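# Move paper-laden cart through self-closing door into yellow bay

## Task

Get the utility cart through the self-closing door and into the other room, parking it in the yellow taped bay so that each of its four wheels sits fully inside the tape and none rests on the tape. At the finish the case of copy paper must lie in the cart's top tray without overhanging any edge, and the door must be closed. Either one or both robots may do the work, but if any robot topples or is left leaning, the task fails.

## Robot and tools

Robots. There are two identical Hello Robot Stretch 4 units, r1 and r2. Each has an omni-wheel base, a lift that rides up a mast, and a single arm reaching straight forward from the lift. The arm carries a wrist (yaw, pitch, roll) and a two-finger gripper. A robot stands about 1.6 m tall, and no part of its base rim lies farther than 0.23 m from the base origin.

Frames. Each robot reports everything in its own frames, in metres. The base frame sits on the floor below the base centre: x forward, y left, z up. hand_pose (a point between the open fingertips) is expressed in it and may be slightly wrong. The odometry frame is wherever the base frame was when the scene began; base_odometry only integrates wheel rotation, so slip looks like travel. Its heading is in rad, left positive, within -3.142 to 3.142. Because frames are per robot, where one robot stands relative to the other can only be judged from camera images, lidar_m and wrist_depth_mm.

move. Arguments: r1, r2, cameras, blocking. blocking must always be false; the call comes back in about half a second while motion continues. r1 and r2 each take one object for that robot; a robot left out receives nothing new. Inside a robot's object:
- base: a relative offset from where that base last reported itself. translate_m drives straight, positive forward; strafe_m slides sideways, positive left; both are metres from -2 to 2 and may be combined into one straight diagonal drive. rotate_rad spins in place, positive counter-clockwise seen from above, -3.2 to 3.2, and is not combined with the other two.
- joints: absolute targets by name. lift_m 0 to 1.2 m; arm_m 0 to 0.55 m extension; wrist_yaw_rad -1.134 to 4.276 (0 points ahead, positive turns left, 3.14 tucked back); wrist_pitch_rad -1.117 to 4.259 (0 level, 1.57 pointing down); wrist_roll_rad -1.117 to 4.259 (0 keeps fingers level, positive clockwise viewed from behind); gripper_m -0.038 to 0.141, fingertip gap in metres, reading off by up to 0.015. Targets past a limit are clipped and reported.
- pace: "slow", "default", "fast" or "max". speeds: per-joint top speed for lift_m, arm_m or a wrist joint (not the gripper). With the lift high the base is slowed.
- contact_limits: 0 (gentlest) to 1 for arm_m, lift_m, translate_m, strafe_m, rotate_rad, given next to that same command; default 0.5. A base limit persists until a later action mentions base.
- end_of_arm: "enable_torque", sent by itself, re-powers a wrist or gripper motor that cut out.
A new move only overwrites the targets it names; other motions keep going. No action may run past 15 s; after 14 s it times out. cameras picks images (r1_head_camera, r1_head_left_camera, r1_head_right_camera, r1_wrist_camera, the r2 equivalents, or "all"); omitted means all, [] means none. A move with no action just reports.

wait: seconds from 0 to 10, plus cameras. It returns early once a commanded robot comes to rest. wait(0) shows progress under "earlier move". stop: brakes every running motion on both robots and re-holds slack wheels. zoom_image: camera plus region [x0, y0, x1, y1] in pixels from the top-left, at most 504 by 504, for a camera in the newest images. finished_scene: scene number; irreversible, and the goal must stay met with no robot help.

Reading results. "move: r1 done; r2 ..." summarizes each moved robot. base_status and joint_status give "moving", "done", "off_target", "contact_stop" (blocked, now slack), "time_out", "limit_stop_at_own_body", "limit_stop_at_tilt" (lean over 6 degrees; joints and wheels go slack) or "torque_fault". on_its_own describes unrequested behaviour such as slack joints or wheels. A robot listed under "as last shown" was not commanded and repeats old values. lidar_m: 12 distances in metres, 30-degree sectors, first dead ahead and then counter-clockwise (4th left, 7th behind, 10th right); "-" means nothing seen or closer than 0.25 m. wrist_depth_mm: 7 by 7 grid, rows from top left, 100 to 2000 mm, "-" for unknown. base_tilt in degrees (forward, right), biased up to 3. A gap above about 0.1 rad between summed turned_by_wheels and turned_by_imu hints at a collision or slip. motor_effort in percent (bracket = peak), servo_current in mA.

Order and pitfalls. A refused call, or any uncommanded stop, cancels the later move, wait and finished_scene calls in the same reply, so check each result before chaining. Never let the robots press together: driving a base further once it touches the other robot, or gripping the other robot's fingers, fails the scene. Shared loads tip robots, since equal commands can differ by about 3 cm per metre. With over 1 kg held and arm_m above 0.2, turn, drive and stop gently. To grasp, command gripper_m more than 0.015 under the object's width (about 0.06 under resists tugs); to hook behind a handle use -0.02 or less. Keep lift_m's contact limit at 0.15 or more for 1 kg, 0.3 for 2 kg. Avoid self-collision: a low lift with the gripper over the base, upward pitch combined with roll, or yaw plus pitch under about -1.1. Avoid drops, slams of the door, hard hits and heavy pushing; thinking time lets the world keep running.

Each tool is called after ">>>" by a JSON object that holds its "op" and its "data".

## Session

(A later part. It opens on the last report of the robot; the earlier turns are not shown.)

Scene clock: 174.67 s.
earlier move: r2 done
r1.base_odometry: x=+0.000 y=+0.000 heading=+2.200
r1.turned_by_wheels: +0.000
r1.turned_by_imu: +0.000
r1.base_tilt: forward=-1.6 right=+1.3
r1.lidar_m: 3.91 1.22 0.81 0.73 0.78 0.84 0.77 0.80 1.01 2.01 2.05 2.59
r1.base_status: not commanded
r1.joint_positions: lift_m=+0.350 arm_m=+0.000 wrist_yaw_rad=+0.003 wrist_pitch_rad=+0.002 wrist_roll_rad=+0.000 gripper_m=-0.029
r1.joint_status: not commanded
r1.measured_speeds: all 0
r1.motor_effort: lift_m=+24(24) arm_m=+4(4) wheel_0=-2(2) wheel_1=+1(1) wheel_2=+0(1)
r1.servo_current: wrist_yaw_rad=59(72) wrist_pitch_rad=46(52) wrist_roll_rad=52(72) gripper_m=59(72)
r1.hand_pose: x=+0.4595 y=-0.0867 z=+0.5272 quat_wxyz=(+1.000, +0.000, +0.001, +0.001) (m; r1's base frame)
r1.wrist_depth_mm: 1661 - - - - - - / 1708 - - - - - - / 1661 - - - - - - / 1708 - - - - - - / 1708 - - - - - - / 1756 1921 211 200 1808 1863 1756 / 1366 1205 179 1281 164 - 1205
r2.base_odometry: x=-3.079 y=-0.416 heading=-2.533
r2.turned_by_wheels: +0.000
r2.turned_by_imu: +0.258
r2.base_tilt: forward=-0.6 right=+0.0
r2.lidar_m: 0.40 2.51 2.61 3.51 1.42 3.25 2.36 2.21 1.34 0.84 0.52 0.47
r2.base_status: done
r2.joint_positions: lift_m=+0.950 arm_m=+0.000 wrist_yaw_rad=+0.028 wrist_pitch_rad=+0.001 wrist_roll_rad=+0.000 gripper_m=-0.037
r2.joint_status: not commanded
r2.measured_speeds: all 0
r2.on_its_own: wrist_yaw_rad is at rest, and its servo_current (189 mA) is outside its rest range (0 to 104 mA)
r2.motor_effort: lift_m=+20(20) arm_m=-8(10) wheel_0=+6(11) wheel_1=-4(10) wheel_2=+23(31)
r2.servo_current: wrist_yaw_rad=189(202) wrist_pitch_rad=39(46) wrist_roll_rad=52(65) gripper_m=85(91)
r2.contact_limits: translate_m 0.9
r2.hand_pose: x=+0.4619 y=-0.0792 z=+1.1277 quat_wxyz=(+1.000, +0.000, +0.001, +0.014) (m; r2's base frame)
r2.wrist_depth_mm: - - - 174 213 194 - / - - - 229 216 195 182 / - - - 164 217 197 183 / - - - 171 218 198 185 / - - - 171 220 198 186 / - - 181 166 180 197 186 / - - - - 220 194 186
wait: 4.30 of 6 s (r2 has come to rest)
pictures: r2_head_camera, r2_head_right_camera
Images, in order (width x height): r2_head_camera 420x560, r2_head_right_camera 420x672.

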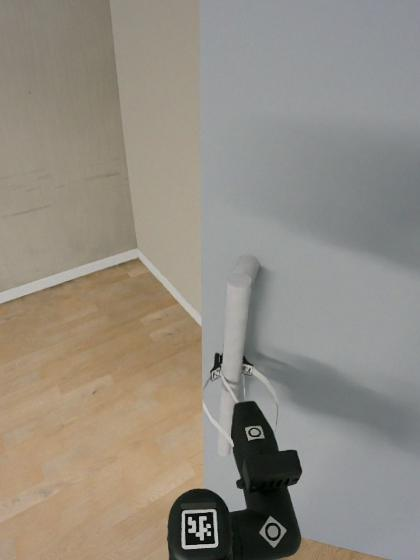

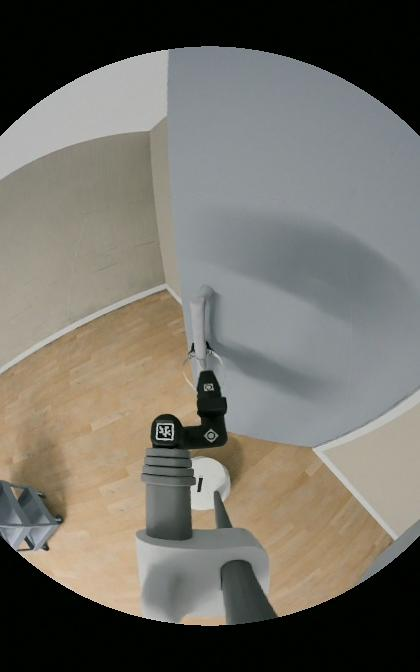

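>>> {"op": "move", "data": {"r2": {"base":{"translate_m":-0.4,"strafe_m":-0.06},"pace":"slow","contact_limits":{"translate_m":0.9}}, "blocking": false, "cameras": []}}

>>> {"op": "wait", "data": {"seconds": 7, "cameras": []}}

>>> {"op": "move", "data": {"r2": {"base":{"translate_m":-0.35,"strafe_m":-0.06},"pace":"slow","contact_limits":{"translate_m":0.9}}, "blocking": false, "cameras": []}}

>>> {"op": "wait", "data": {"seconds": 7, "cameras": ["r2_head_camera","r2_head_right_camera","r2_head_left_camera","r1_head_camera"]}}

Scene clock: 181.00 s.
move: r2 moving
r1: as last shown
r1.base_tilt: forward=-1.6 right=+1.2
r1.lidar_m: 3.90 1.27 0.83 0.74 0.76 0.85 0.77 0.77 1.02 2.01 2.05 2.57
r1.motor_effort: lift_m=+24(24) arm_m=+4(4) wheel_0=-2(2) wheel_1=+1(1) wheel_2=+1(1)
r1.servo_current: wrist_yaw_rad=52(72) wrist_pitch_rad=39(46) wrist_roll_rad=59(59) gripper_m=65(65)
r1.wrist_depth_mm: 1661 - - - - - - / 1661 - - - - - - / 1756 - - - - - - / 1756 - - - - - - / 1756 - - - - - - / 1708 1863 208 200 1863 1808 1756 / 1397 1182 179 1255 165 - 1229
r2.base_odometry: x=-3.070 y=-0.408 heading=-2.531
r2.turned_by_wheels: +0.002
r2.turned_by_imu: +0.007
r2.base_tilt: forward=-0.6 right=+0.0
r2.lidar_m: 0.39 2.52 2.62 1.68 1.38 3.23 2.34 2.21 1.33 0.82 0.52 0.45
r2.base_status: translate_m moving; strafe_m moving
r2.joint_positions: lift_m=+0.950 arm_m=+0.000 wrist_yaw_rad=+0.028 wrist_pitch_rad=+0.001 wrist_roll_rad=+0.000 gripper_m=-0.037
r2.joint_status: not commanded
r2.measured_speeds: translate_m=-0.047 strafe_m=-0.008 rotate_rad=+0.001 lift_m=+0.000 arm_m=+0.000 wrist_yaw_rad=+0.000 wrist_pitch_rad=+0.000 wrist_roll_rad=+0.000
r2.motor_effort: lift_m=+20(20) arm_m=-8(8) wheel_0=+3(10) wheel_1=-9(9) wheel_2=+25(28)
r2.servo_current: wrist_yaw_rad=182(202) wrist_pitch_rad=39(46) wrist_roll_rad=46(59) gripper_m=85(91)
r2.contact_limits: translate_m 0.9
r2.hand_pose: x=+0.4619 y=-0.0792 z=+1.1277 quat_wxyz=(+1.000, +0.000, +0.001, +0.014) (m; r2's base frame)
r2.wrist_depth_mm: - - - 164 213 193 - / - - - 229 215 194 181 / - - - 177 216 197 183 / - - - 175 218 200 184 / - - - 174 220 198 185 / - - 178 166 179 196 186 / - - - - 220 195 186
pictures: none
No camera images: "cameras" was empty.

Scene clock: 185.80 s.
earlier move: r2 done
r1.base_odometry: x=+0.000 y=+0.000 heading=+2.200
r1.turned_by_wheels: +0.000
r1.turned_by_imu: +0.000
r1.base_tilt: forward=-1.6 right=+1.3
r1.lidar_m: 3.93 1.24 0.80 0.74 0.76 0.85 0.76 0.79 1.02 2.01 2.05 2.58
r1.base_status: not commanded
r1.joint_positions: lift_m=+0.350 arm_m=+0.000 wrist_yaw_rad=+0.003 wrist_pitch_rad=+0.002 wrist_roll_rad=+0.000 gripper_m=-0.029
r1.joint_status: not commanded
r1.measured_speeds: all 0
r1.motor_effort: lift_m=+24(24) arm_m=+3(4) wheel_0=-2(2) wheel_1=+1(1) wheel_2=+1(1)
r1.servo_current: wrist_yaw_rad=65(72) wrist_pitch_rad=39(52) wrist_roll_rad=33(65) gripper_m=72(72)
r1.hand_pose: x=+0.4595 y=-0.0867 z=+0.5272 quat_wxyz=(+1.000, +0.000, +0.001, +0.001) (m; r1's base frame)
r1.wrist_depth_mm: 1661 - - - - - - / 1661 - - - - - - / 1708 - - - - - - / 1708 - - - - - - / 1756 - - - - - - / 1708 1921 210 199 1863 1808 1756 / 1397 1205 180 1281 164 - 1205
r2.base_odometry: x=-2.786 y=-0.138 heading=-2.531
r2.turned_by_wheels: +0.000
r2.turned_by_imu: +0.316
r2.base_tilt: forward=-0.6 right=+0.0
r2.lidar_m: 0.39 2.83 3.34 1.40 3.70 2.23 1.93 1.79 1.07 0.80 0.51 0.45
r2.base_status: done
r2.joint_positions: lift_m=+0.950 arm_m=+0.000 wrist_yaw_rad=+0.028 wrist_pitch_rad=+0.001 wrist_roll_rad=+0.000 gripper_m=-0.037
r2.joint_status: not commanded
r2.measured_speeds: all 0
r2.on_its_own: wrist_yaw_rad is at rest, and its servo_current (195 mA) is outside its rest range (0 to 104 mA)
r2.motor_effort: lift_m=+20(20) arm_m=-8(10) wheel_0=+6(13) wheel_1=-4(11) wheel_2=+22(31)
r2.servo_current: wrist_yaw_rad=195(202) wrist_pitch_rad=46(46) wrist_roll_rad=46(65) gripper_m=78(91)
r2.contact_limits: translate_m 0.9
r2.hand_pose: x=+0.4619 y=-0.0792 z=+1.1277 quat_wxyz=(+1.000, +0.000, +0.001, +0.014) (m; r2's base frame)
r2.wrist_depth_mm: - - - 164 212 190 177 / - - - 229 213 191 178 / - - - 176 216 193 179 / - - - 173 217 197 180 / - - - 172 218 195 181 / - - 178 173 178 196 182 / - - - - 221 191 182
wait: 4.80 of 7 s (r2 has come to rest)
pictures: none
No camera images: "cameras" was empty.

Scene clock: 186.30 s.
move: r2 moving
r1: as last shown
r1.lidar_m: 3.92 1.25 0.82 0.74 0.76 0.85 0.78 0.81 0.98 2.02 2.04 2.57
r1.motor_effort: lift_m=+24(24) arm_m=+4(4) wheel_0=-2(2) wheel_1=+1(1) wheel_2=+1(1)
r1.servo_current: wrist_yaw_rad=46(65) wrist_pitch_rad=39(52) wrist_roll_rad=39(59) gripper_m=65(72)
r1.wrist_depth_mm: 1661 - - - - - - / 1708 - - - - - - / 1708 - - - - - - / 1708 - - - - - - / 1661 - - - - - - / 1756 1983 208 199 1863 1863 1756 / 1366 1229 179 1281 164 - 1205
r2.base_odometry: x=-2.777 y=-0.130 heading=-2.529
r2.turned_by_wheels: +0.002
r2.turned_by_imu: +0.014
r2.base_tilt: forward=-0.7 right=+0.1
r2.lidar_m: 0.40 2.82 3.37 1.41 3.61 2.21 1.92 1.74 1.06 0.79 0.50 0.44
r2.base_status: translate_m moving; strafe_m moving
r2.joint_positions: lift_m=+0.950 arm_m=+0.000 wrist_yaw_rad=+0.028 wrist_pitch_rad=+0.001 wrist_roll_rad=+0.000 gripper_m=-0.037
r2.joint_status: not commanded
r2.measured_speeds: translate_m=-0.046 strafe_m=-0.010 rotate_rad=+0.006 lift_m=+0.000 arm_m=+0.000 wrist_yaw_rad=+0.000 wrist_pitch_rad=+0.000 wrist_roll_rad=+0.000
r2.motor_effort: lift_m=+20(20) arm_m=-8(8) wheel_0=+5(11) wheel_1=-7(9) wheel_2=+25(27)
r2.servo_current: wrist_yaw_rad=189(202) wrist_pitch_rad=39(46) wrist_roll_rad=39(52) gripper_m=85(91)
r2.contact_limits: translate_m 0.9
r2.hand_pose: x=+0.4619 y=-0.0792 z=+1.1277 quat_wxyz=(+1.000, +0.000, +0.001, +0.014) (m; r2's base frame)
r2.wrist_depth_mm: - - - 164 213 190 177 / - - - 228 214 191 178 / - - - 175 216 192 179 / - - - 173 216 196 180 / - - - 172 219 195 181 / - - 179 172 209 196 182 / - - - - 221 191 182
pictures: none
No camera images: "cameras" was empty.

Scene clock: 190.63 s.
earlier move: r2 done
r1.base_odometry: x=+0.000 y=+0.000 heading=+2.200
r1.turned_by_wheels: +0.000
r1.turned_by_imu: +0.000
r1.base_tilt: forward=-1.6 right=+1.3
r1.lidar_m: 3.91 1.25 0.84 0.75 0.77 0.84 0.77 0.80 1.01 2.02 2.04 2.58
r1.base_status: not commanded
r1.joint_positions: lift_m=+0.350 arm_m=+0.000 wrist_yaw_rad=+0.003 wrist_pitch_rad=+0.002 wrist_roll_rad=+0.000 gripper_m=-0.029
r1.joint_status: not commanded
r1.measured_speeds: all 0
r1.motor_effort: lift_m=+24(24) arm_m=+4(4) wheel_0=-2(2) wheel_1=+1(1) wheel_2=+1(1)
r1.servo_current: wrist_yaw_rad=39(65) wrist_pitch_rad=46(52) wrist_roll_rad=65(65) gripper_m=59(72)
r1.hand_pose: x=+0.4595 y=-0.0867 z=+0.5272 quat_wxyz=(+1.000, +0.000, +0.001, +0.001) (m; r1's base frame)
r1.wrist_depth_mm: 1661 - - - - - - / 1661 - - - - - - / 1708 - - - - - - / 1756 - - - - - - / 1708 - - - - - - / 1661 1921 210 200 1756 1863 1756 / 1366 1182 180 1255 164 - 1229
r2.base_odometry: x=-2.534 y=+0.111 heading=-2.529
r2.turned_by_wheels: +0.000
r2.turned_by_imu: +0.319
r2.base_tilt: forward=-0.6 right=+0.1
r2.lidar_m: 0.41 3.26 1.50 4.70 2.22 1.77 1.71 1.17 0.92 0.67 0.47 0.43
r2.base_status: done
r2.joint_positions: lift_m=+0.950 arm_m=+0.000 wrist_yaw_rad=+0.028 wrist_pitch_rad=+0.001 wrist_roll_rad=+0.000 gripper_m=-0.037
r2.joint_status: not commanded
r2.measured_speeds: all 0
r2.on_its_own: wrist_yaw_rad is at rest, and its servo_current (195 mA) is outside its rest range (0 to 104 mA)
r2.motor_effort: lift_m=+20(20) arm_m=-8(10) wheel_0=+7(15) wheel_1=-4(10) wheel_2=+20(31)
r2.servo_current: wrist_yaw_rad=195(208) wrist_pitch_rad=39(46) wrist_roll_rad=52(59) gripper_m=91(91)
r2.contact_limits: translate_m 0.9
r2.hand_pose: x=+0.4619 y=-0.0792 z=+1.1277 quat_wxyz=(+1.000, +0.000, +0.001, +0.014) (m; r2's base frame)
r2.wrist_depth_mm: - - - 173 210 183 - / - - - 228 211 185 169 / - - - 164 216 189 170 / - - - 171 214 187 - / - - - 171 215 188 173 / - - 181 171 204 189 173 / - - - - 217 183 174
wait: 4.33 of 7 s (r2 has come to rest)
pictures: r1_head_camera, r2_head_camera, r2_head_left_camera, r2_head_right_camera
Images, in order (width x height): r1_head_camera 420x560, r2_head_camera 420x560, r2_head_left_camera 420x672, r2_head_right_camera 420x672.

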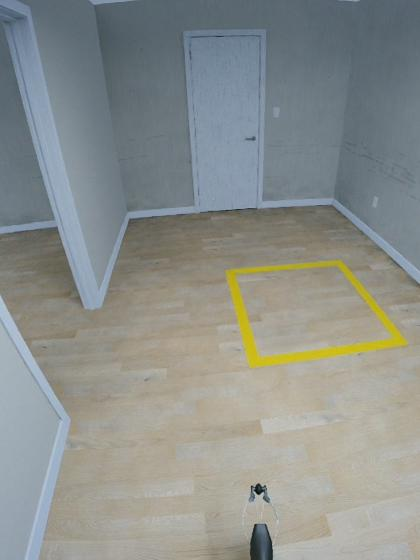

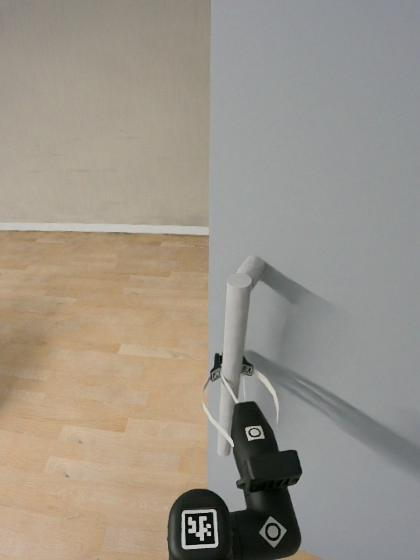

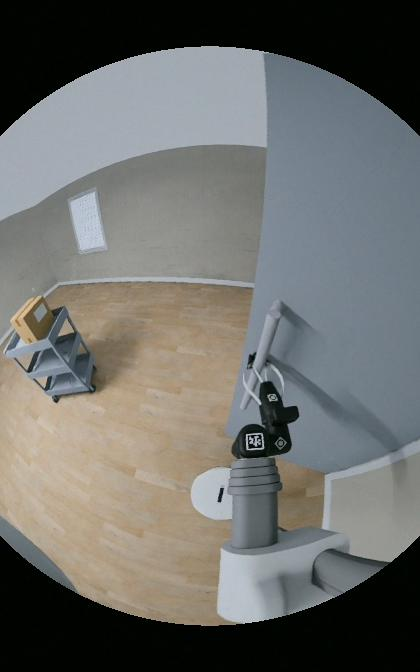

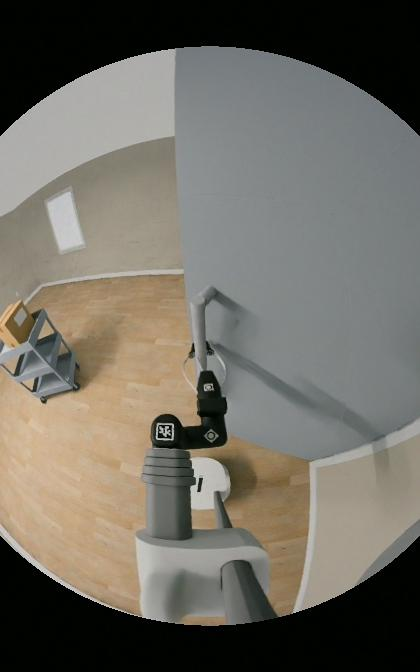

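>>> {"op": "move", "data": {"r2": {"base":{"translate_m":-0.22,"strafe_m":-0.03},"pace":"slow","contact_limits":{"translate_m":0.7}}, "r1": {"base":{"rotate_rad":0.33},"joints":{"lift_m":0.6}}, "blocking": false, "cameras": []}}

>>> {"op": "wait", "data": {"seconds": 2, "cameras": []}}

>>> {"op": "wait", "data": {"seconds": 5, "cameras": ["r2_head_right_camera","r2_head_left_camera","r1_head_camera","r1_head_left_camera"]}}

Scene clock: 198.87 s.
move: r1 moving; r2 moving
r1.base_odometry: x=+0.000 y=+0.000 heading=+2.435
r1.turned_by_wheels: +0.235
r1.turned_by_imu: +0.235
r1.base_tilt: forward=-1.6 right=+1.3
r1.lidar_m: 2.23 0.98 0.76 0.74 0.81 0.79 0.77 0.85 1.28 2.02 2.20 3.31
r1.base_status: rotate_rad moving
r1.joint_positions: lift_m=+0.388 arm_m=+0.000 wrist_yaw_rad=+0.002 wrist_pitch_rad=+0.002 wrist_roll_rad=+0.000 gripper_m=-0.029
r1.joint_status: lift_m moving
r1.measured_speeds: translate_m=+0.001 strafe_m=-0.001 rotate_rad=+0.654 lift_m=+0.146 arm_m=+0.000 wrist_yaw_rad=+0.000 wrist_pitch_rad=+0.000 wrist_roll_rad=+0.000
r1.motor_effort: lift_m=+26(27) arm_m=+4(4) wheel_0=-2(9) wheel_1=-3(8) wheel_2=-2(8)
r1.servo_current: wrist_yaw_rad=46(59) wrist_pitch_rad=46(52) wrist_roll_rad=59(59) gripper_m=59(65)
r1.hand_pose: x=+0.4595 y=-0.0867 z=+0.5652 quat_wxyz=(+1.000, +0.000, +0.001, +0.001) (m; r1's base frame)
r1.wrist_depth_mm: - - - - - - - / - - - - - - - / - - - - - - - / - - - - - - - / - - - - - - - / - 1921 209 200 1983 1921 1863 / 1499 1255 180 1336 157 1366 1336
r2.base_odometry: x=-2.525 y=+0.120 heading=-2.527
r2.turned_by_wheels: +0.002
r2.turned_by_imu: +0.009
r2.base_tilt: forward=-0.6 right=+0.0
r2.lidar_m: 0.39 3.31 1.50 4.59 2.16 1.74 1.70 1.15 0.91 0.68 0.45 0.44
r2.base_status: translate_m moving; strafe_m moving
r2.joint_positions: lift_m=+0.950 arm_m=+0.000 wrist_yaw_rad=+0.028 wrist_pitch_rad=+0.001 wrist_roll_rad=+0.000 gripper_m=-0.037
r2.joint_status: not commanded
r2.measured_speeds: translate_m=-0.048 strafe_m=-0.007 rotate_rad=-0.002 lift_m=+0.000 arm_m=+0.000 wrist_yaw_rad=+0.000 wrist_pitch_rad=+0.000 wrist_roll_rad=+0.000
r2.motor_effort: lift_m=+20(20) arm_m=-7(8) wheel_0=+9(11) wheel_1=-6(10) wheel_2=+25(26)
r2.servo_current: wrist_yaw_rad=182(195) wrist_pitch_rad=39(46) wrist_roll_rad=39(46) gripper_m=85(85)
r2.contact_limits: translate_m 0.7
r2.hand_pose: x=+0.4619 y=-0.0792 z=+1.1277 quat_wxyz=(+1.000, +0.000, +0.001, +0.014) (m; r2's base frame)
r2.wrist_depth_mm: - - - 210 208 182 - / - - - 228 210 183 168 / - - - 176 215 189 169 / - - - 174 213 186 171 / - - - 173 214 187 172 / - - 178 166 203 188 172 / - - - - 213 183 173
pictures: none
No camera images: "cameras" was empty.

Scene clock: 200.47 s.
earlier move: r1 done; r2 moving
r1.base_odometry: x=+0.000 y=+0.000 heading=+2.530
r1.turned_by_wheels: +0.095
r1.turned_by_imu: +0.096
r1.base_tilt: forward=-1.6 right=+1.3
r1.lidar_m: 2.22 0.94 0.74 0.76 0.83 0.77 0.75 0.88 1.45 2.06 2.29 3.73
r1.base_status: done
r1.joint_positions: lift_m=+0.600 arm_m=+0.000 wrist_yaw_rad=+0.002 wrist_pitch_rad=+0.002 wrist_roll_rad=+0.000 gripper_m=-0.029
r1.joint_status: all done
r1.measured_speeds: all 0
r1.motor_effort: lift_m=+24(28) arm_m=+4(4) wheel_0=-2(9) wheel_1=-2(8) wheel_2=-1(8)
r1.servo_current: wrist_yaw_rad=59(78) wrist_pitch_rad=46(52) wrist_roll_rad=52(72) gripper_m=65(65)
r1.hand_pose: x=+0.4595 y=-0.0867 z=+0.7772 quat_wxyz=(+1.000, +0.000, +0.001, +0.001) (m; r1's base frame)
r1.wrist_depth_mm: - - - - - - - / - - - - - - - / 904 - - - - - - / 931 - - - - - - / 946 - - - - - - / 946 - 188 199 - - - / 946 1708 179 1808 164 - 1756
r2.base_odometry: x=-2.417 y=+0.221 heading=-2.527
r2.turned_by_wheels: +0.001
r2.turned_by_imu: +0.142
r2.base_tilt: forward=-0.6 right=+0.1
r2.lidar_m: 0.40 1.77 1.59 3.22 1.88 1.64 1.64 0.98 0.84 0.65 0.43 0.42
r2.base_status: translate_m moving; strafe_m moving
r2.joint_positions: lift_m=+0.950 arm_m=+0.000 wrist_yaw_rad=+0.028 wrist_pitch_rad=+0.001 wrist_roll_rad=+0.000 gripper_m=-0.037
r2.joint_status: not commanded
r2.measured_speeds: translate_m=-0.080 strafe_m=-0.023 rotate_rad=+0.022 lift_m=+0.000 arm_m=+0.000 wrist_yaw_rad=+0.000 wrist_pitch_rad=+0.000 wrist_roll_rad=+0.000
r2.motor_effort: lift_m=+20(20) arm_m=-8(9) wheel_0=+4(12) wheel_1=-7(10) wheel_2=+26(31)
r2.servo_current: wrist_yaw_rad=182(202) wrist_pitch_rad=33(46) wrist_roll_rad=33(59) gripper_m=85(91)
r2.contact_limits: translate_m 0.7
r2.hand_pose: x=+0.4619 y=-0.0792 z=+1.1277 quat_wxyz=(+1.000, +0.000, +0.001, +0.014) (m; r2's base frame)
r2.wrist_depth_mm: - - - 211 206 179 - / - - - 225 207 180 167 / - - - 227 213 185 166 / - - - 229 213 179 166 / - - - 166 211 183 167 / - - 178 167 200 184 168 / - - - - 209 178 -
wait: 1.60 of 2 s (r1 has come to rest)
pictures: none
No camera images: "cameras" was empty.

Scene clock: 201.90 s.
earlier move: r2 done
r1.base_odometry: x=+0.000 y=+0.000 heading=+2.530
r1.turned_by_wheels: +0.000
r1.turned_by_imu: +0.000
r1.base_tilt: forward=-1.6 right=+1.3
r1.lidar_m: 2.21 0.92 0.76 0.75 0.86 0.77 0.76 0.90 1.48 2.02 2.29 3.75
r1.base_status: done
r1.joint_positions: lift_m=+0.600 arm_m=+0.000 wrist_yaw_rad=+0.002 wrist_pitch_rad=+0.002 wrist_roll_rad=+0.000 gripper_m=-0.029
r1.joint_status: all done
r1.measured_speeds: all 0
r1.motor_effort: lift_m=+24(28) arm_m=+4(4) wheel_0=-2(9) wheel_1=-2(8) wheel_2=-1(8)
r1.servo_current: wrist_yaw_rad=52(78) wrist_pitch_rad=39(52) wrist_roll_rad=46(72) gripper_m=52(72)
r1.hand_pose: x=+0.4595 y=-0.0867 z=+0.7772 quat_wxyz=(+1.000, +0.000, +0.001, +0.001) (m; r1's base frame)
r1.wrist_depth_mm: - - - - - - - / - - - - - - - / 917 - - - - - - / 904 - - - - - - / 931 - - - - - - / 931 - 187 200 - - - / 960 1756 179 1808 164 - 1708
r2.base_odometry: x=-2.372 y=+0.262 heading=-2.527
r2.turned_by_wheels: -0.001
r2.turned_by_imu: +0.060
r2.base_tilt: forward=-0.6 right=+0.1
r2.lidar_m: 0.38 1.67 1.64 2.90 1.80 1.60 1.52 0.94 0.84 0.63 0.45 0.43
r2.base_status: done
r2.joint_positions: lift_m=+0.950 arm_m=+0.000 wrist_yaw_rad=+0.028 wrist_pitch_rad=+0.001 wrist_roll_rad=+0.000 gripper_m=-0.037
r2.joint_status: not commanded
r2.measured_speeds: all 0
r2.on_its_own: wrist_yaw_rad is at rest, and its servo_current (195 mA) is outside its rest range (0 to 104 mA)
r2.motor_effort: lift_m=+20(20) arm_m=-8(9) wheel_0=+6(12) wheel_1=-5(10) wheel_2=+23(31)
r2.servo_current: wrist_yaw_rad=195(202) wrist_pitch_rad=39(52) wrist_roll_rad=46(59) gripper_m=78(91)
r2.contact_limits: translate_m 0.7
r2.hand_pose: x=+0.4619 y=-0.0792 z=+1.1277 quat_wxyz=(+1.000, +0.000, +0.001, +0.014) (m; r2's base frame)
r2.wrist_depth_mm: - - - 211 206 179 - / - - - 228 207 179 - / - - - 176 214 185 164 / - - - 173 215 180 165 / - - - 173 212 182 169 / - - 180 166 200 184 167 / - - - - 210 178 -
wait: 1.43 of 5 s (r2 has come to rest)
pictures: r1_head_camera, r1_head_left_camera, r2_head_left_camera, r2_head_right_camera
Images, in order (width x height): r1_head_camera 420x560, r1_head_left_camera 420x672, r2_head_left_camera 420x672, r2_head_right_camera 420x672.

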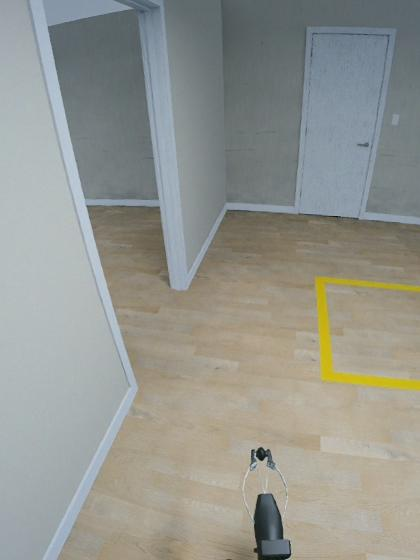

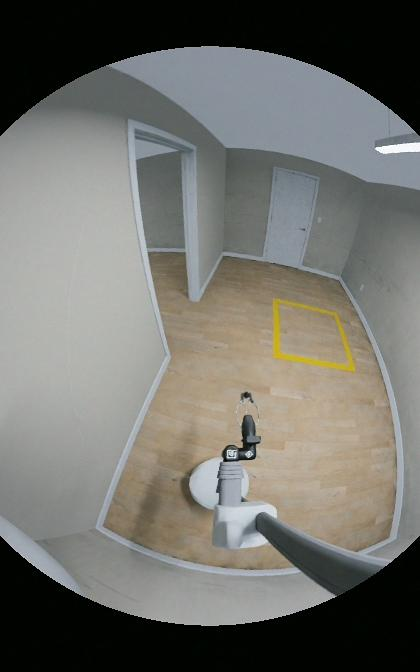

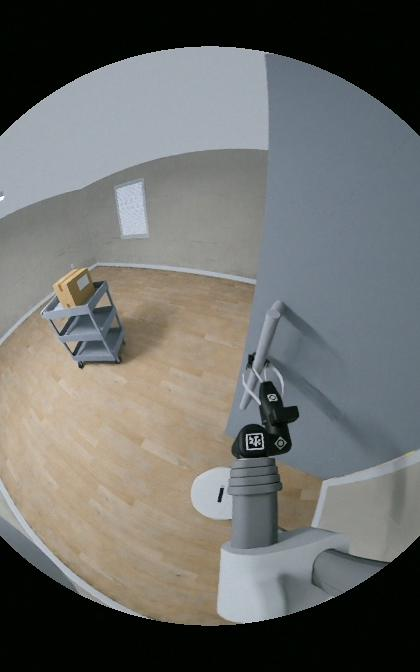

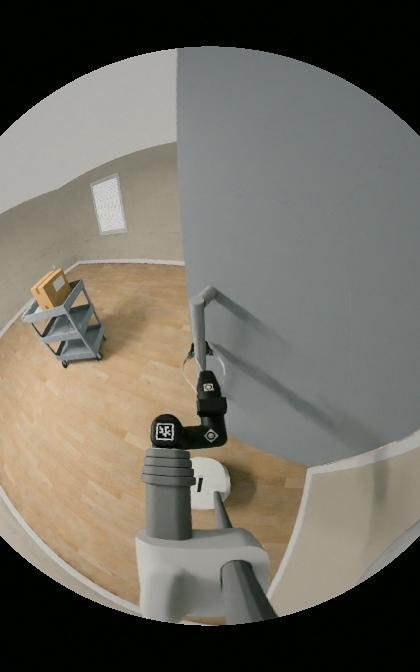

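>>> {"op": "move", "data": {"r1": {"base":{"rotate_rad":1.29}}, "blocking": false, "cameras": []}}

>>> {"op": "wait", "data": {"seconds": 3, "cameras": []}}

>>> {"op": "move", "data": {"r1": {"base":{"strafe_m":-1.12}}, "blocking": false, "cameras": []}}

>>> {"op": "wait", "data": {"seconds": 6, "cameras": ["r1_head_camera","r1_head_left_camera"]}}

Scene clock: 216.60 s.
move: r1 moving
r1.base_odometry: x=+0.000 y=+0.000 heading=+2.783
r1.turned_by_wheels: +0.253
r1.turned_by_imu: +0.253
r1.base_tilt: forward=-1.6 right=+1.2
r1.lidar_m: 1.18 0.82 0.75 0.78 0.82 0.77 0.80 1.07 2.03 2.08 2.73 3.93
r1.base_status: rotate_rad moving
r1.joint_positions: lift_m=+0.600 arm_m=+0.000 wrist_yaw_rad=+0.002 wrist_pitch_rad=+0.002 wrist_roll_rad=+0.000 gripper_m=-0.029
r1.joint_status: not commanded
r1.measured_speeds: translate_m=-0.001 strafe_m=+0.000 rotate_rad=+0.971 lift_m=+0.000 arm_m=+0.000 wrist_yaw_rad=+0.000 wrist_pitch_rad=+0.000 wrist_roll_rad=+0.000
r1.motor_effort: lift_m=+24(24) arm_m=+3(4) wheel_0=-6(9) wheel_1=-8(9) wheel_2=-6(7)
r1.servo_current: wrist_yaw_rad=52(59) wrist_pitch_rad=46(46) wrist_roll_rad=52(52) gripper_m=59(65)
r1.hand_pose: x=+0.4595 y=-0.0868 z=+0.7772 quat_wxyz=(+1.000, +0.000, +0.001, +0.001) (m; r1's base frame)
r1.wrist_depth_mm: - 991 - - - - - / - 991 - - - - - / - 991 - - - - - / - 976 - - - - - / - 991 - - - - - / - 991 208 200 - - - / - 143 179 1808 165 1863 1808
r2.base_odometry: x=-2.372 y=+0.262 heading=-2.527
r2.turned_by_wheels: +0.000
r2.turned_by_imu: +0.000
r2.base_tilt: forward=-0.6 right=+0.0
r2.lidar_m: 0.41 1.63 1.61 2.88 1.81 1.59 1.57 0.96 0.83 0.64 0.45 0.41
r2.base_status: not commanded
r2.joint_positions: lift_m=+0.950 arm_m=+0.000 wrist_yaw_rad=+0.028 wrist_pitch_rad=+0.001 wrist_roll_rad=+0.000 gripper_m=-0.037
r2.joint_status: not commanded
r2.measured_speeds: all 0
r2.motor_effort: lift_m=+20(20) arm_m=-8(9) wheel_0=+6(7) wheel_1=-5(5) wheel_2=+24(24)
r2.servo_current: wrist_yaw_rad=189(195) wrist_pitch_rad=39(46) wrist_roll_rad=46(52) gripper_m=85(98)
r2.contact_limits: translate_m 0.7
r2.hand_pose: x=+0.4619 y=-0.0792 z=+1.1277 quat_wxyz=(+1.000, +0.000, +0.001, +0.014) (m; r2's base frame)
r2.wrist_depth_mm: - - - 211 207 179 - / - - - 227 208 180 - / - - - 176 213 185 164 / - - - 173 215 179 166 / - - - 172 212 183 169 / - - 179 166 199 183 167 / - - - - 211 178 -
pictures: none
No camera images: "cameras" was empty.

Scene clock: 218.00 s.
earlier move: r1 done
r1.base_odometry: x=+0.000 y=+0.000 heading=-2.464
r1.turned_by_wheels: +1.036
r1.turned_by_imu: +1.042
r1.base_tilt: forward=-1.6 right=+1.3
r1.lidar_m: 0.74 0.78 0.81 0.78 0.79 1.05 2.01 2.07 2.69 3.95 1.22 0.82
r1.base_status: done
r1.joint_positions: lift_m=+0.600 arm_m=+0.000 wrist_yaw_rad=+0.002 wrist_pitch_rad=+0.002 wrist_roll_rad=+0.000 gripper_m=-0.029
r1.joint_status: not commanded
r1.measured_speeds: all 0
r1.motor_effort: lift_m=+23(24) arm_m=-1(4) wheel_0=-3(11) wheel_1=-2(9) wheel_2=-2(8)
r1.servo_current: wrist_yaw_rad=46(65) wrist_pitch_rad=39(46) wrist_roll_rad=52(72) gripper_m=65(65)
r1.hand_pose: x=+0.4595 y=-0.0868 z=+0.7772 quat_wxyz=(+1.000, +0.000, +0.001, +0.001) (m; r1's base frame)
r1.wrist_depth_mm: - - - - - - - / - - - - - - - / - - - - - - - / - - - - - - - / - - - - - - - / - - 181 198 172 - - / - 137 159 - 149 - -
r2.base_odometry: x=-2.372 y=+0.262 heading=-2.527
r2.turned_by_wheels: +0.000
r2.turned_by_imu: +0.000
r2.base_tilt: forward=-0.7 right=+0.0
r2.lidar_m: 0.40 1.65 1.60 2.90 1.80 1.60 1.52 0.92 0.81 0.62 0.46 0.40
r2.base_status: not commanded
r2.joint_positions: lift_m=+0.950 arm_m=+0.000 wrist_yaw_rad=+0.028 wrist_pitch_rad=+0.001 wrist_roll_rad=+0.000 gripper_m=-0.037
r2.joint_status: not commanded
r2.measured_speeds: all 0
r2.on_its_own: wrist_yaw_rad is at rest, and its servo_current (182 mA) is outside its rest range (0 to 104 mA)
r2.motor_effort: lift_m=+20(20) arm_m=-8(9) wheel_0=+6(7) wheel_1=-5(5) wheel_2=+23(24)
r2.servo_current: wrist_yaw_rad=182(202) wrist_pitch_rad=39(46) wrist_roll_rad=52(52) gripper_m=85(98)
r2.contact_limits: translate_m 0.7
r2.hand_pose: x=+0.4619 y=-0.0792 z=+1.1277 quat_wxyz=(+1.000, +0.000, +0.001, +0.014) (m; r2's base frame)
r2.wrist_depth_mm: - - - 211 206 179 - / - - - 227 209 180 - / - - - 175 214 185 164 / - - - 173 216 179 166 / - - - 172 212 183 169 / - - 179 166 200 183 167 / - - - - 210 178 -
wait: 1.40 of 3 s (r1 has come to rest)
pictures: none
No camera images: "cameras" was empty.

Scene clock: 218.50 s.
move: r1 moving
r1.base_odometry: x=-0.023 y=+0.028 heading=-2.464
r1.turned_by_wheels: +0.000
r1.turned_by_imu: +0.000
r1.base_tilt: forward=-1.6 right=+1.3
r1.lidar_m: 0.75 0.76 0.89 0.80 0.82 1.09 1.99 2.07 2.68 3.92 1.20 0.79
r1.base_status: strafe_m moving
r1.joint_positions: lift_m=+0.600 arm_m=+0.000 wrist_yaw_rad=+0.002 wrist_pitch_rad=+0.002 wrist_roll_rad=+0.000 gripper_m=-0.029
r1.joint_status: not commanded
r1.measured_speeds: translate_m=+0.001 strafe_m=-0.141 rotate_rad=-0.004 lift_m=+0.000 arm_m=+0.000 wrist_yaw_rad=+0.000 wrist_pitch_rad=+0.000 wrist_roll_rad=+0.000
r1.motor_effort: lift_m=+23(23) arm_m=-3(3) wheel_0=+9(11) wheel_1=-9(9) wheel_2=+0(2)
r1.servo_current: wrist_yaw_rad=39(65) wrist_pitch_rad=39(46) wrist_roll_rad=39(52) gripper_m=59(65)
r1.hand_pose: x=+0.4595 y=-0.0868 z=+0.7772 quat_wxyz=(+1.000, +0.000, +0.001, +0.001) (m; r1's base frame)
r1.wrist_depth_mm: - - - - - - - / - - - - - - - / - - - - - - - / - - - - - - - / - - - - - - - / - - 181 198 173 - - / - 136 158 - 149 - -
r2.base_odometry: x=-2.372 y=+0.262 heading=-2.527
r2.turned_by_wheels: +0.000
r2.turned_by_imu: +0.000
r2.base_tilt: forward=-0.6 right=+0.0
r2.lidar_m: 0.38 1.65 1.64 2.88 1.79 1.60 1.52 0.93 0.83 0.63 0.45 0.43
r2.base_status: not commanded
r2.joint_positions: lift_m=+0.950 arm_m=+0.000 wrist_yaw_rad=+0.028 wrist_pitch_rad=+0.001 wrist_roll_rad=+0.000 gripper_m=-0.037
r2.joint_status: not commanded
r2.measured_speeds: all 0
r2.motor_effort: lift_m=+20(20) arm_m=-8(9) wheel_0=+6(7) wheel_1=-5(5) wheel_2=+23(24)
r2.servo_current: wrist_yaw_rad=195(202) wrist_pitch_rad=39(46) wrist_roll_rad=46(59) gripper_m=85(91)
r2.contact_limits: translate_m 0.7
r2.hand_pose: x=+0.4619 y=-0.0792 z=+1.1277 quat_wxyz=(+1.000, +0.000, +0.001, +0.014) (m; r2's base frame)
r2.wrist_depth_mm: - - - 211 206 179 - / - - - 229 208 180 - / - - - 176 214 185 165 / - - - 173 215 179 166 / - - - 172 212 183 169 / - - 179 166 200 184 167 / - - - - 210 178 -
pictures: none
No camera images: "cameras" was empty.

Scene clock: 223.07 s.
earlier move: r1 done
r1.base_odometry: x=-0.702 y=+0.873 heading=-2.464
r1.turned_by_wheels: +0.000
r1.turned_by_imu: -0.005
r1.base_tilt: forward=-1.6 right=+1.3
r1.lidar_m: 0.85 0.85 1.14 1.88 1.91 2.06 1.92 1.97 2.57 2.83 1.35 1.29
r1.base_status: done
r1.joint_positions: lift_m=+0.600 arm_m=+0.000 wrist_yaw_rad=+0.002 wrist_pitch_rad=+0.002 wrist_roll_rad=+0.000 gripper_m=-0.029
r1.joint_status: not commanded
r1.measured_speeds: all 0
r1.motor_effort: lift_m=+23(24) arm_m=-4(4) wheel_0=+1(11) wheel_1=-1(11) wheel_2=+0(2)
r1.servo_current: wrist_yaw_rad=59(78) wrist_pitch_rad=46(52) wrist_roll_rad=46(72) gripper_m=72(72)
r1.hand_pose: x=+0.4595 y=-0.0868 z=+0.7772 quat_wxyz=(+1.000, +0.000, +0.001, +0.001) (m; r1's base frame)
r1.wrist_depth_mm: - 615 - - - - - / - 615 - - - - - / - 621 - - - - - / - 615 - - - - - / - 621 - - - - - / - 621 182 198 - - - / - 136 159 183 165 1863 1808
r2.base_odometry: x=-2.372 y=+0.262 heading=-2.527
r2.turned_by_wheels: +0.000
r2.turned_by_imu: +0.001
r2.base_tilt: forward=-0.6 right=+0.0
r2.lidar_m: 0.42 1.64 1.61 2.91 1.79 1.59 1.59 0.96 0.84 0.63 0.44 0.43
r2.base_status: not commanded
r2.joint_positions: lift_m=+0.950 arm_m=+0.000 wrist_yaw_rad=+0.028 wrist_pitch_rad=+0.001 wrist_roll_rad=+0.000 gripper_m=-0.037
r2.joint_status: not commanded
r2.measured_speeds: all 0
r2.on_its_own: wrist_yaw_rad is at rest, and its servo_current (195 mA) is outside its rest range (0 to 104 mA)
r2.motor_effort: lift_m=+20(20) arm_m=-8(9) wheel_0=+6(7) wheel_1=-5(5) wheel_2=+23(24)
r2.servo_current: wrist_yaw_rad=195(202) wrist_pitch_rad=46(52) wrist_roll_rad=33(59) gripper_m=85(91)
r2.contact_limits: translate_m 0.7
r2.hand_pose: x=+0.4619 y=-0.0792 z=+1.1277 quat_wxyz=(+1.000, +0.000, +0.001, +0.014) (m; r2's base frame)
r2.wrist_depth_mm: - - - 211 207 179 - / - - - 227 208 179 - / - - - 176 213 184 165 / - - - 173 215 179 166 / - - - 172 212 182 170 / - - 178 166 200 183 167 / - - - - 209 177 -
wait: 4.57 of 6 s (r1 has come to rest)
pictures: r1_head_camera, r1_head_left_camera
Images, in order (width x height): r1_head_camera 420x560, r1_head_left_camera 420x672.

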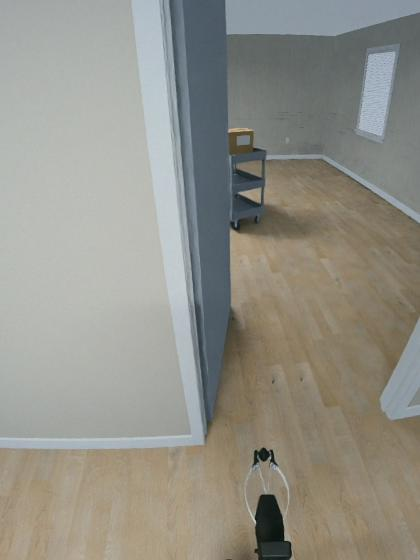

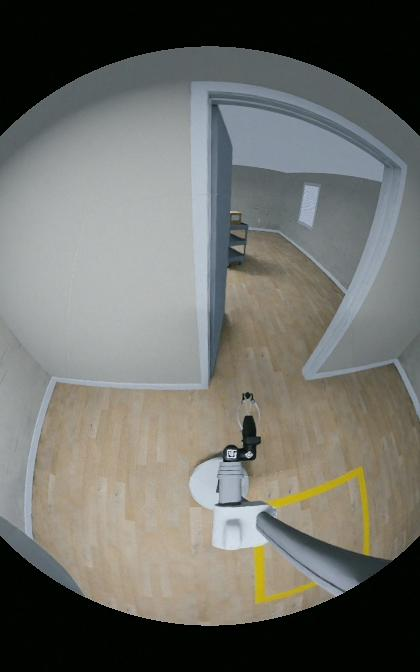

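>>> {"op": "move", "data": {"r1": {"base":{"strafe_m":-0.4}}, "blocking": false, "cameras": []}}

>>> {"op": "wait", "data": {"seconds": 4, "cameras": []}}

>>> {"op": "move", "data": {"r1": {"base":{"translate_m":1.5}}, "blocking": false, "cameras": ["r1_head_camera"]}}

>>> {"op": "wait", "data": {"seconds": 8, "cameras": ["r1_head_camera","r1_head_left_camera"]}}

Scene clock: 234.83 s.
move: r1 moving
r1.base_odometry: x=-0.725 y=+0.901 heading=-2.464
r1.turned_by_wheels: +0.000
r1.turned_by_imu: +0.000
r1.base_tilt: forward=-1.6 right=+1.3
r1.lidar_m: 0.84 0.87 1.14 1.91 1.97 2.09 1.90 2.00 2.55 2.79 1.36 1.28
r1.base_status: strafe_m moving
r1.joint_positions: lift_m=+0.600 arm_m=+0.000 wrist_yaw_rad=+0.002 wrist_pitch_rad=+0.002 wrist_roll_rad=+0.000 gripper_m=-0.029
r1.joint_status: not commanded
r1.measured_speeds: translate_m=+0.000 strafe_m=-0.140 rotate_rad=+0.001 lift_m=+0.000 arm_m=+0.000 wrist_yaw_rad=+0.000 wrist_pitch_rad=+0.000 wrist_roll_rad=+0.000
r1.motor_effort: lift_m=+23(24) arm_m=-3(4) wheel_0=+9(11) wheel_1=-7(10) wheel_2=+0(1)
r1.servo_current: wrist_yaw_rad=46(72) wrist_pitch_rad=33(52) wrist_roll_rad=52(59) gripper_m=65(72)
r1.hand_pose: x=+0.4595 y=-0.0868 z=+0.7772 quat_wxyz=(+1.000, +0.000, +0.001, +0.001) (m; r1's base frame)
r1.wrist_depth_mm: - 634 - - - - - / - 615 - - - - - / - 627 - - - - - / - 634 - - - - - / - 627 - - - - - / - 627 181 198 - - - / - 143 159 1537 164 1863 1863
r2.base_odometry: x=-2.372 y=+0.262 heading=-2.527
r2.turned_by_wheels: +0.000
r2.turned_by_imu: +0.000
r2.base_tilt: forward=-0.6 right=+0.1
r2.lidar_m: 0.40 1.61 1.63 2.87 1.81 1.59 1.56 0.93 0.84 0.64 0.43 0.43
r2.base_status: not commanded
r2.joint_positions: lift_m=+0.950 arm_m=+0.000 wrist_yaw_rad=+0.028 wrist_pitch_rad=+0.001 wrist_roll_rad=+0.000 gripper_m=-0.037
r2.joint_status: not commanded
r2.measured_speeds: all 0
r2.motor_effort: lift_m=+20(20) arm_m=-8(9) wheel_0=+6(7) wheel_1=-5(5) wheel_2=+23(23)
r2.servo_current: wrist_yaw_rad=189(202) wrist_pitch_rad=39(46) wrist_roll_rad=46(52) gripper_m=85(91)
r2.contact_limits: translate_m 0.7
r2.hand_pose: x=+0.4619 y=-0.0792 z=+1.1277 quat_wxyz=(+1.000, +0.000, +0.001, +0.014) (m; r2's base frame)
r2.wrist_depth_mm: - - - 211 206 178 - / - - - 227 207 180 - / - - - 176 214 184 164 / - - - 173 214 179 166 / - - - 172 211 182 169 / - - 179 166 200 184 167 / - - - - 211 178 -
pictures: none
No camera images: "cameras" was empty.

Scene clock: 237.00 s.
earlier move: r1 done
r1.base_odometry: x=-0.953 y=+1.184 heading=-2.464
r1.turned_by_wheels: +0.000
r1.turned_by_imu: -0.002
r1.base_tilt: forward=-1.6 right=+1.2
r1.lidar_m: 1.59 0.97 1.17 2.26 2.33 2.03 1.89 1.95 2.50 2.42 1.41 1.04
r1.base_status: done
r1.joint_positions: lift_m=+0.600 arm_m=+0.000 wrist_yaw_rad=+0.002 wrist_pitch_rad=+0.002 wrist_roll_rad=+0.000 gripper_m=-0.029
r1.joint_status: not commanded
r1.measured_speeds: all 0
r1.motor_effort: lift_m=+23(24) arm_m=-3(4) wheel_0=+1(12) wheel_1=+2(11) wheel_2=+0(2)
r1.servo_current: wrist_yaw_rad=52(72) wrist_pitch_rad=39(52) wrist_roll_rad=52(65) gripper_m=59(72)
r1.hand_pose: x=+0.4595 y=-0.0868 z=+0.7772 quat_wxyz=(+1.000, +0.000, +0.001, +0.001) (m; r1's base frame)
r1.wrist_depth_mm: - - - - - - - / - - - - - - - / - - - - - - - / - - - - - - - / - - - - - - - / - - 184 200 - - - / - 136 179 1808 165 - -
r2.base_odometry: x=-2.372 y=+0.262 heading=-2.527
r2.turned_by_wheels: +0.000
r2.turned_by_imu: +0.000
r2.base_tilt: forward=-0.7 right=+0.0
r2.lidar_m: 0.40 1.62 1.64 2.90 1.81 1.57 1.55 0.94 0.82 0.64 0.44 0.42
r2.base_status: not commanded
r2.joint_positions: lift_m=+0.950 arm_m=+0.000 wrist_yaw_rad=+0.028 wrist_pitch_rad=+0.001 wrist_roll_rad=+0.000 gripper_m=-0.037
r2.joint_status: not commanded
r2.measured_speeds: all 0
r2.on_its_own: wrist_yaw_rad is at rest, and its servo_current (182 mA) is outside its rest range (0 to 104 mA)
r2.motor_effort: lift_m=+20(20) arm_m=-8(9) wheel_0=+6(7) wheel_1=-5(5) wheel_2=+23(24)
r2.servo_current: wrist_yaw_rad=182(202) wrist_pitch_rad=46(46) wrist_roll_rad=39(59) gripper_m=78(91)
r2.contact_limits: translate_m 0.7
r2.hand_pose: x=+0.4619 y=-0.0792 z=+1.1277 quat_wxyz=(+1.000, +0.000, +0.001, +0.014) (m; r2's base frame)
r2.wrist_depth_mm: - - - 211 206 179 - / - - - 227 208 180 - / - - - 176 213 184 164 / - - - 173 215 179 165 / - - - 173 212 183 169 / - - 178 167 200 184 167 / - - - - 210 178 -
wait: 2.17 of 4 s (r1 has come to rest)
pictures: none
No camera images: "cameras" was empty.

Scene clock: 237.50 s.
move: r1 moving
r1.base_odometry: x=-0.977 y=+1.165 heading=-2.464
r1.turned_by_wheels: +0.000
r1.turned_by_imu: +0.000
r1.base_tilt: forward=-1.6 right=+1.3
r1.lidar_m: 1.58 0.94 1.15 2.29 2.32 2.06 1.92 1.99 2.56 2.43 1.35 1.04
r1.base_status: translate_m moving
r1.joint_positions: lift_m=+0.600 arm_m=+0.000 wrist_yaw_rad=+0.002 wrist_pitch_rad=+0.002 wrist_roll_rad=+0.000 gripper_m=-0.029
r1.joint_status: not commanded
r1.measured_speeds: translate_m=+0.121 strafe_m=-0.001 rotate_rad=-0.002 lift_m=+0.000 arm_m=+0.000 wrist_yaw_rad=+0.000 wrist_pitch_rad=+0.000 wrist_roll_rad=+0.000
r1.motor_effort: lift_m=+23(24) arm_m=-3(4) wheel_0=+5(7) wheel_1=+4(7) wheel_2=-7(9)
r1.servo_current: wrist_yaw_rad=33(65) wrist_pitch_rad=46(52) wrist_roll_rad=52(52) gripper_m=59(72)
r1.hand_pose: x=+0.4595 y=-0.0868 z=+0.7772 quat_wxyz=(+1.000, +0.000, +0.001, +0.001) (m; r1's base frame)
r1.wrist_depth_mm: - - - - - - - / - - - - - - - / - - - - - - - / - - - - - - - / - - - - - - - / - - 185 199 - - - / - 136 179 1863 164 723 -
r2.base_odometry: x=-2.372 y=+0.262 heading=-2.527
r2.turned_by_wheels: +0.000
r2.turned_by_imu: +0.000
r2.base_tilt: forward=-0.6 right=+0.1
r2.lidar_m: 0.39 1.63 1.62 2.86 1.79 1.59 1.55 0.95 0.84 0.62 0.46 0.44
r2.base_status: not commanded
r2.joint_positions: lift_m=+0.950 arm_m=+0.000 wrist_yaw_rad=+0.028 wrist_pitch_rad=+0.001 wrist_roll_rad=+0.000 gripper_m=-0.037
r2.joint_status: not commanded
r2.measured_speeds: all 0
r2.motor_effort: lift_m=+20(20) arm_m=-8(8) wheel_0=+6(7) wheel_1=-5(5) wheel_2=+23(23)
r2.servo_current: wrist_yaw_rad=189(195) wrist_pitch_rad=39(46) wrist_roll_rad=39(65) gripper_m=85(91)
r2.contact_limits: translate_m 0.7
r2.hand_pose: x=+0.4619 y=-0.0792 z=+1.1277 quat_wxyz=(+1.000, +0.000, +0.001, +0.014) (m; r2's base frame)
r2.wrist_depth_mm: - - - 211 206 179 - / - - - 227 208 180 - / - - - 176 213 185 164 / - - - 173 215 179 166 / - - - 173 212 182 169 / - - 179 167 200 184 167 / - - - - 210 178 -
pictures: r1_head_camera
Images, in order (width x height): r1_head_camera 420x560.

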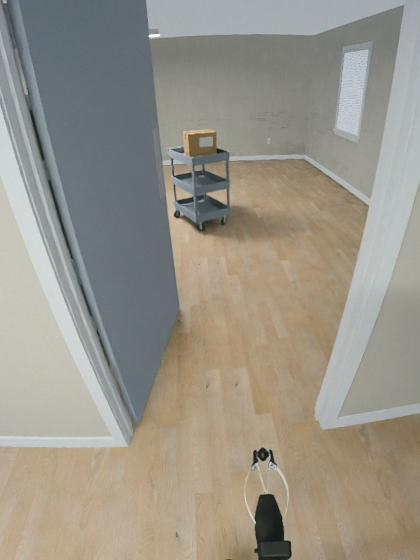

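Scene clock: 243.50 s.
earlier move: r1 done
r1.base_odometry: x=-2.121 y=+0.244 heading=-2.464
r1.turned_by_wheels: +0.000
r1.turned_by_imu: +0.001
r1.base_tilt: forward=-1.6 right=+1.3
r1.lidar_m: 1.83 0.50 0.38 0.38 0.42 0.65 3.39 0.71 0.63 1.34 2.35 2.99
r1.base_status: done
r1.joint_positions: lift_m=+0.600 arm_m=+0.000 wrist_yaw_rad=+0.002 wrist_pitch_rad=+0.002 wrist_roll_rad=+0.000 gripper_m=-0.029
r1.joint_status: not commanded
r1.measured_speeds: all 0
r1.motor_effort: lift_m=+23(24) arm_m=-4(4) wheel_0=+1(9) wheel_1=+2(8) wheel_2=+1(11)
r1.servo_current: wrist_yaw_rad=52(65) wrist_pitch_rad=46(52) wrist_roll_rad=46(72) gripper_m=59(72)
r1.hand_pose: x=+0.4595 y=-0.0868 z=+0.7772 quat_wxyz=(+1.000, +0.000, +0.001, +0.001) (m; r1's base frame)
r1.wrist_depth_mm: - - - - - - - / - - - - - - - / - - - - - - - / - - - - - - - / - - - - - - - / - - 209 199 - - - / 1983 1808 179 1863 165 1808 1808
r2.base_odometry: x=-2.372 y=+0.262 heading=-2.527
r2.turned_by_wheels: +0.000
r2.turned_by_imu: +0.001
r2.base_tilt: forward=-0.6 right=+0.0
r2.lidar_m: 0.40 1.63 1.63 2.87 1.78 1.59 1.55 0.96 0.84 0.61 0.44 0.42
r2.base_status: not commanded
r2.joint_positions: lift_m=+0.950 arm_m=+0.000 wrist_yaw_rad=+0.028 wrist_pitch_rad=+0.001 wrist_roll_rad=+0.000 gripper_m=-0.037
r2.joint_status: not commanded
r2.measured_speeds: all 0
r2.on_its_own: wrist_yaw_rad is at rest, and its servo_current (195 mA) is outside its rest range (0 to 104 mA)
r2.motor_effort: lift_m=+20(20) arm_m=-8(9) wheel_0=+6(7) wheel_1=-5(5) wheel_2=+23(24)
r2.servo_current: wrist_yaw_rad=195(195) wrist_pitch_rad=33(46) wrist_roll_rad=52(65) gripper_m=85(91)
r2.contact_limits: translate_m 0.7
r2.hand_pose: x=+0.4619 y=-0.0792 z=+1.1277 quat_wxyz=(+1.000, +0.000, +0.001, +0.014) (m; r2's base frame)
r2.wrist_depth_mm: - - - 211 207 179 - / - - - 227 208 180 - / - - - 176 213 185 164 / - - - 173 216 179 165 / - - - 172 211 182 169 / - - 179 167 200 184 167 / - - - - 210 178 -
wait: 6.00 of 8 s (r1 has come to rest)
pictures: r1_head_camera, r1_head_left_camera
Images, in order (width x height): r1_head_camera 420x560, r1_head_left_camera 420x672.

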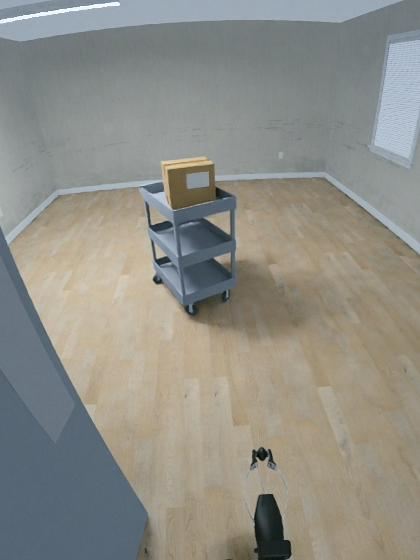

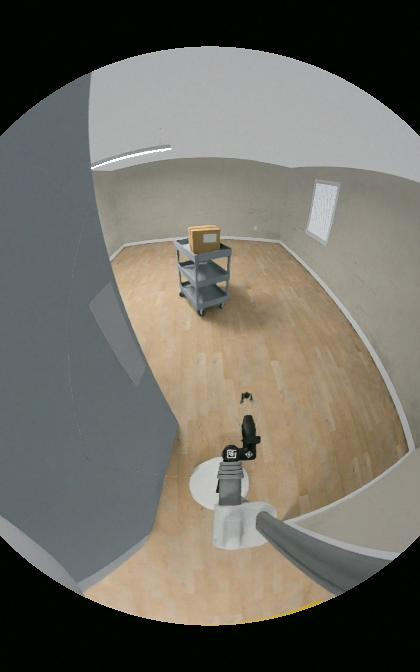

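>>> {"op": "zoom_image", "data": {"camera": "r1_head_camera", "region": [120, 140, 260, 320]}}

Scaled by 2.800 from the camera's 420x560 image, which has a finer 600x800 frame.

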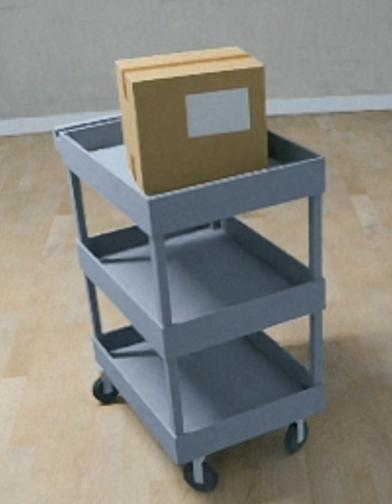

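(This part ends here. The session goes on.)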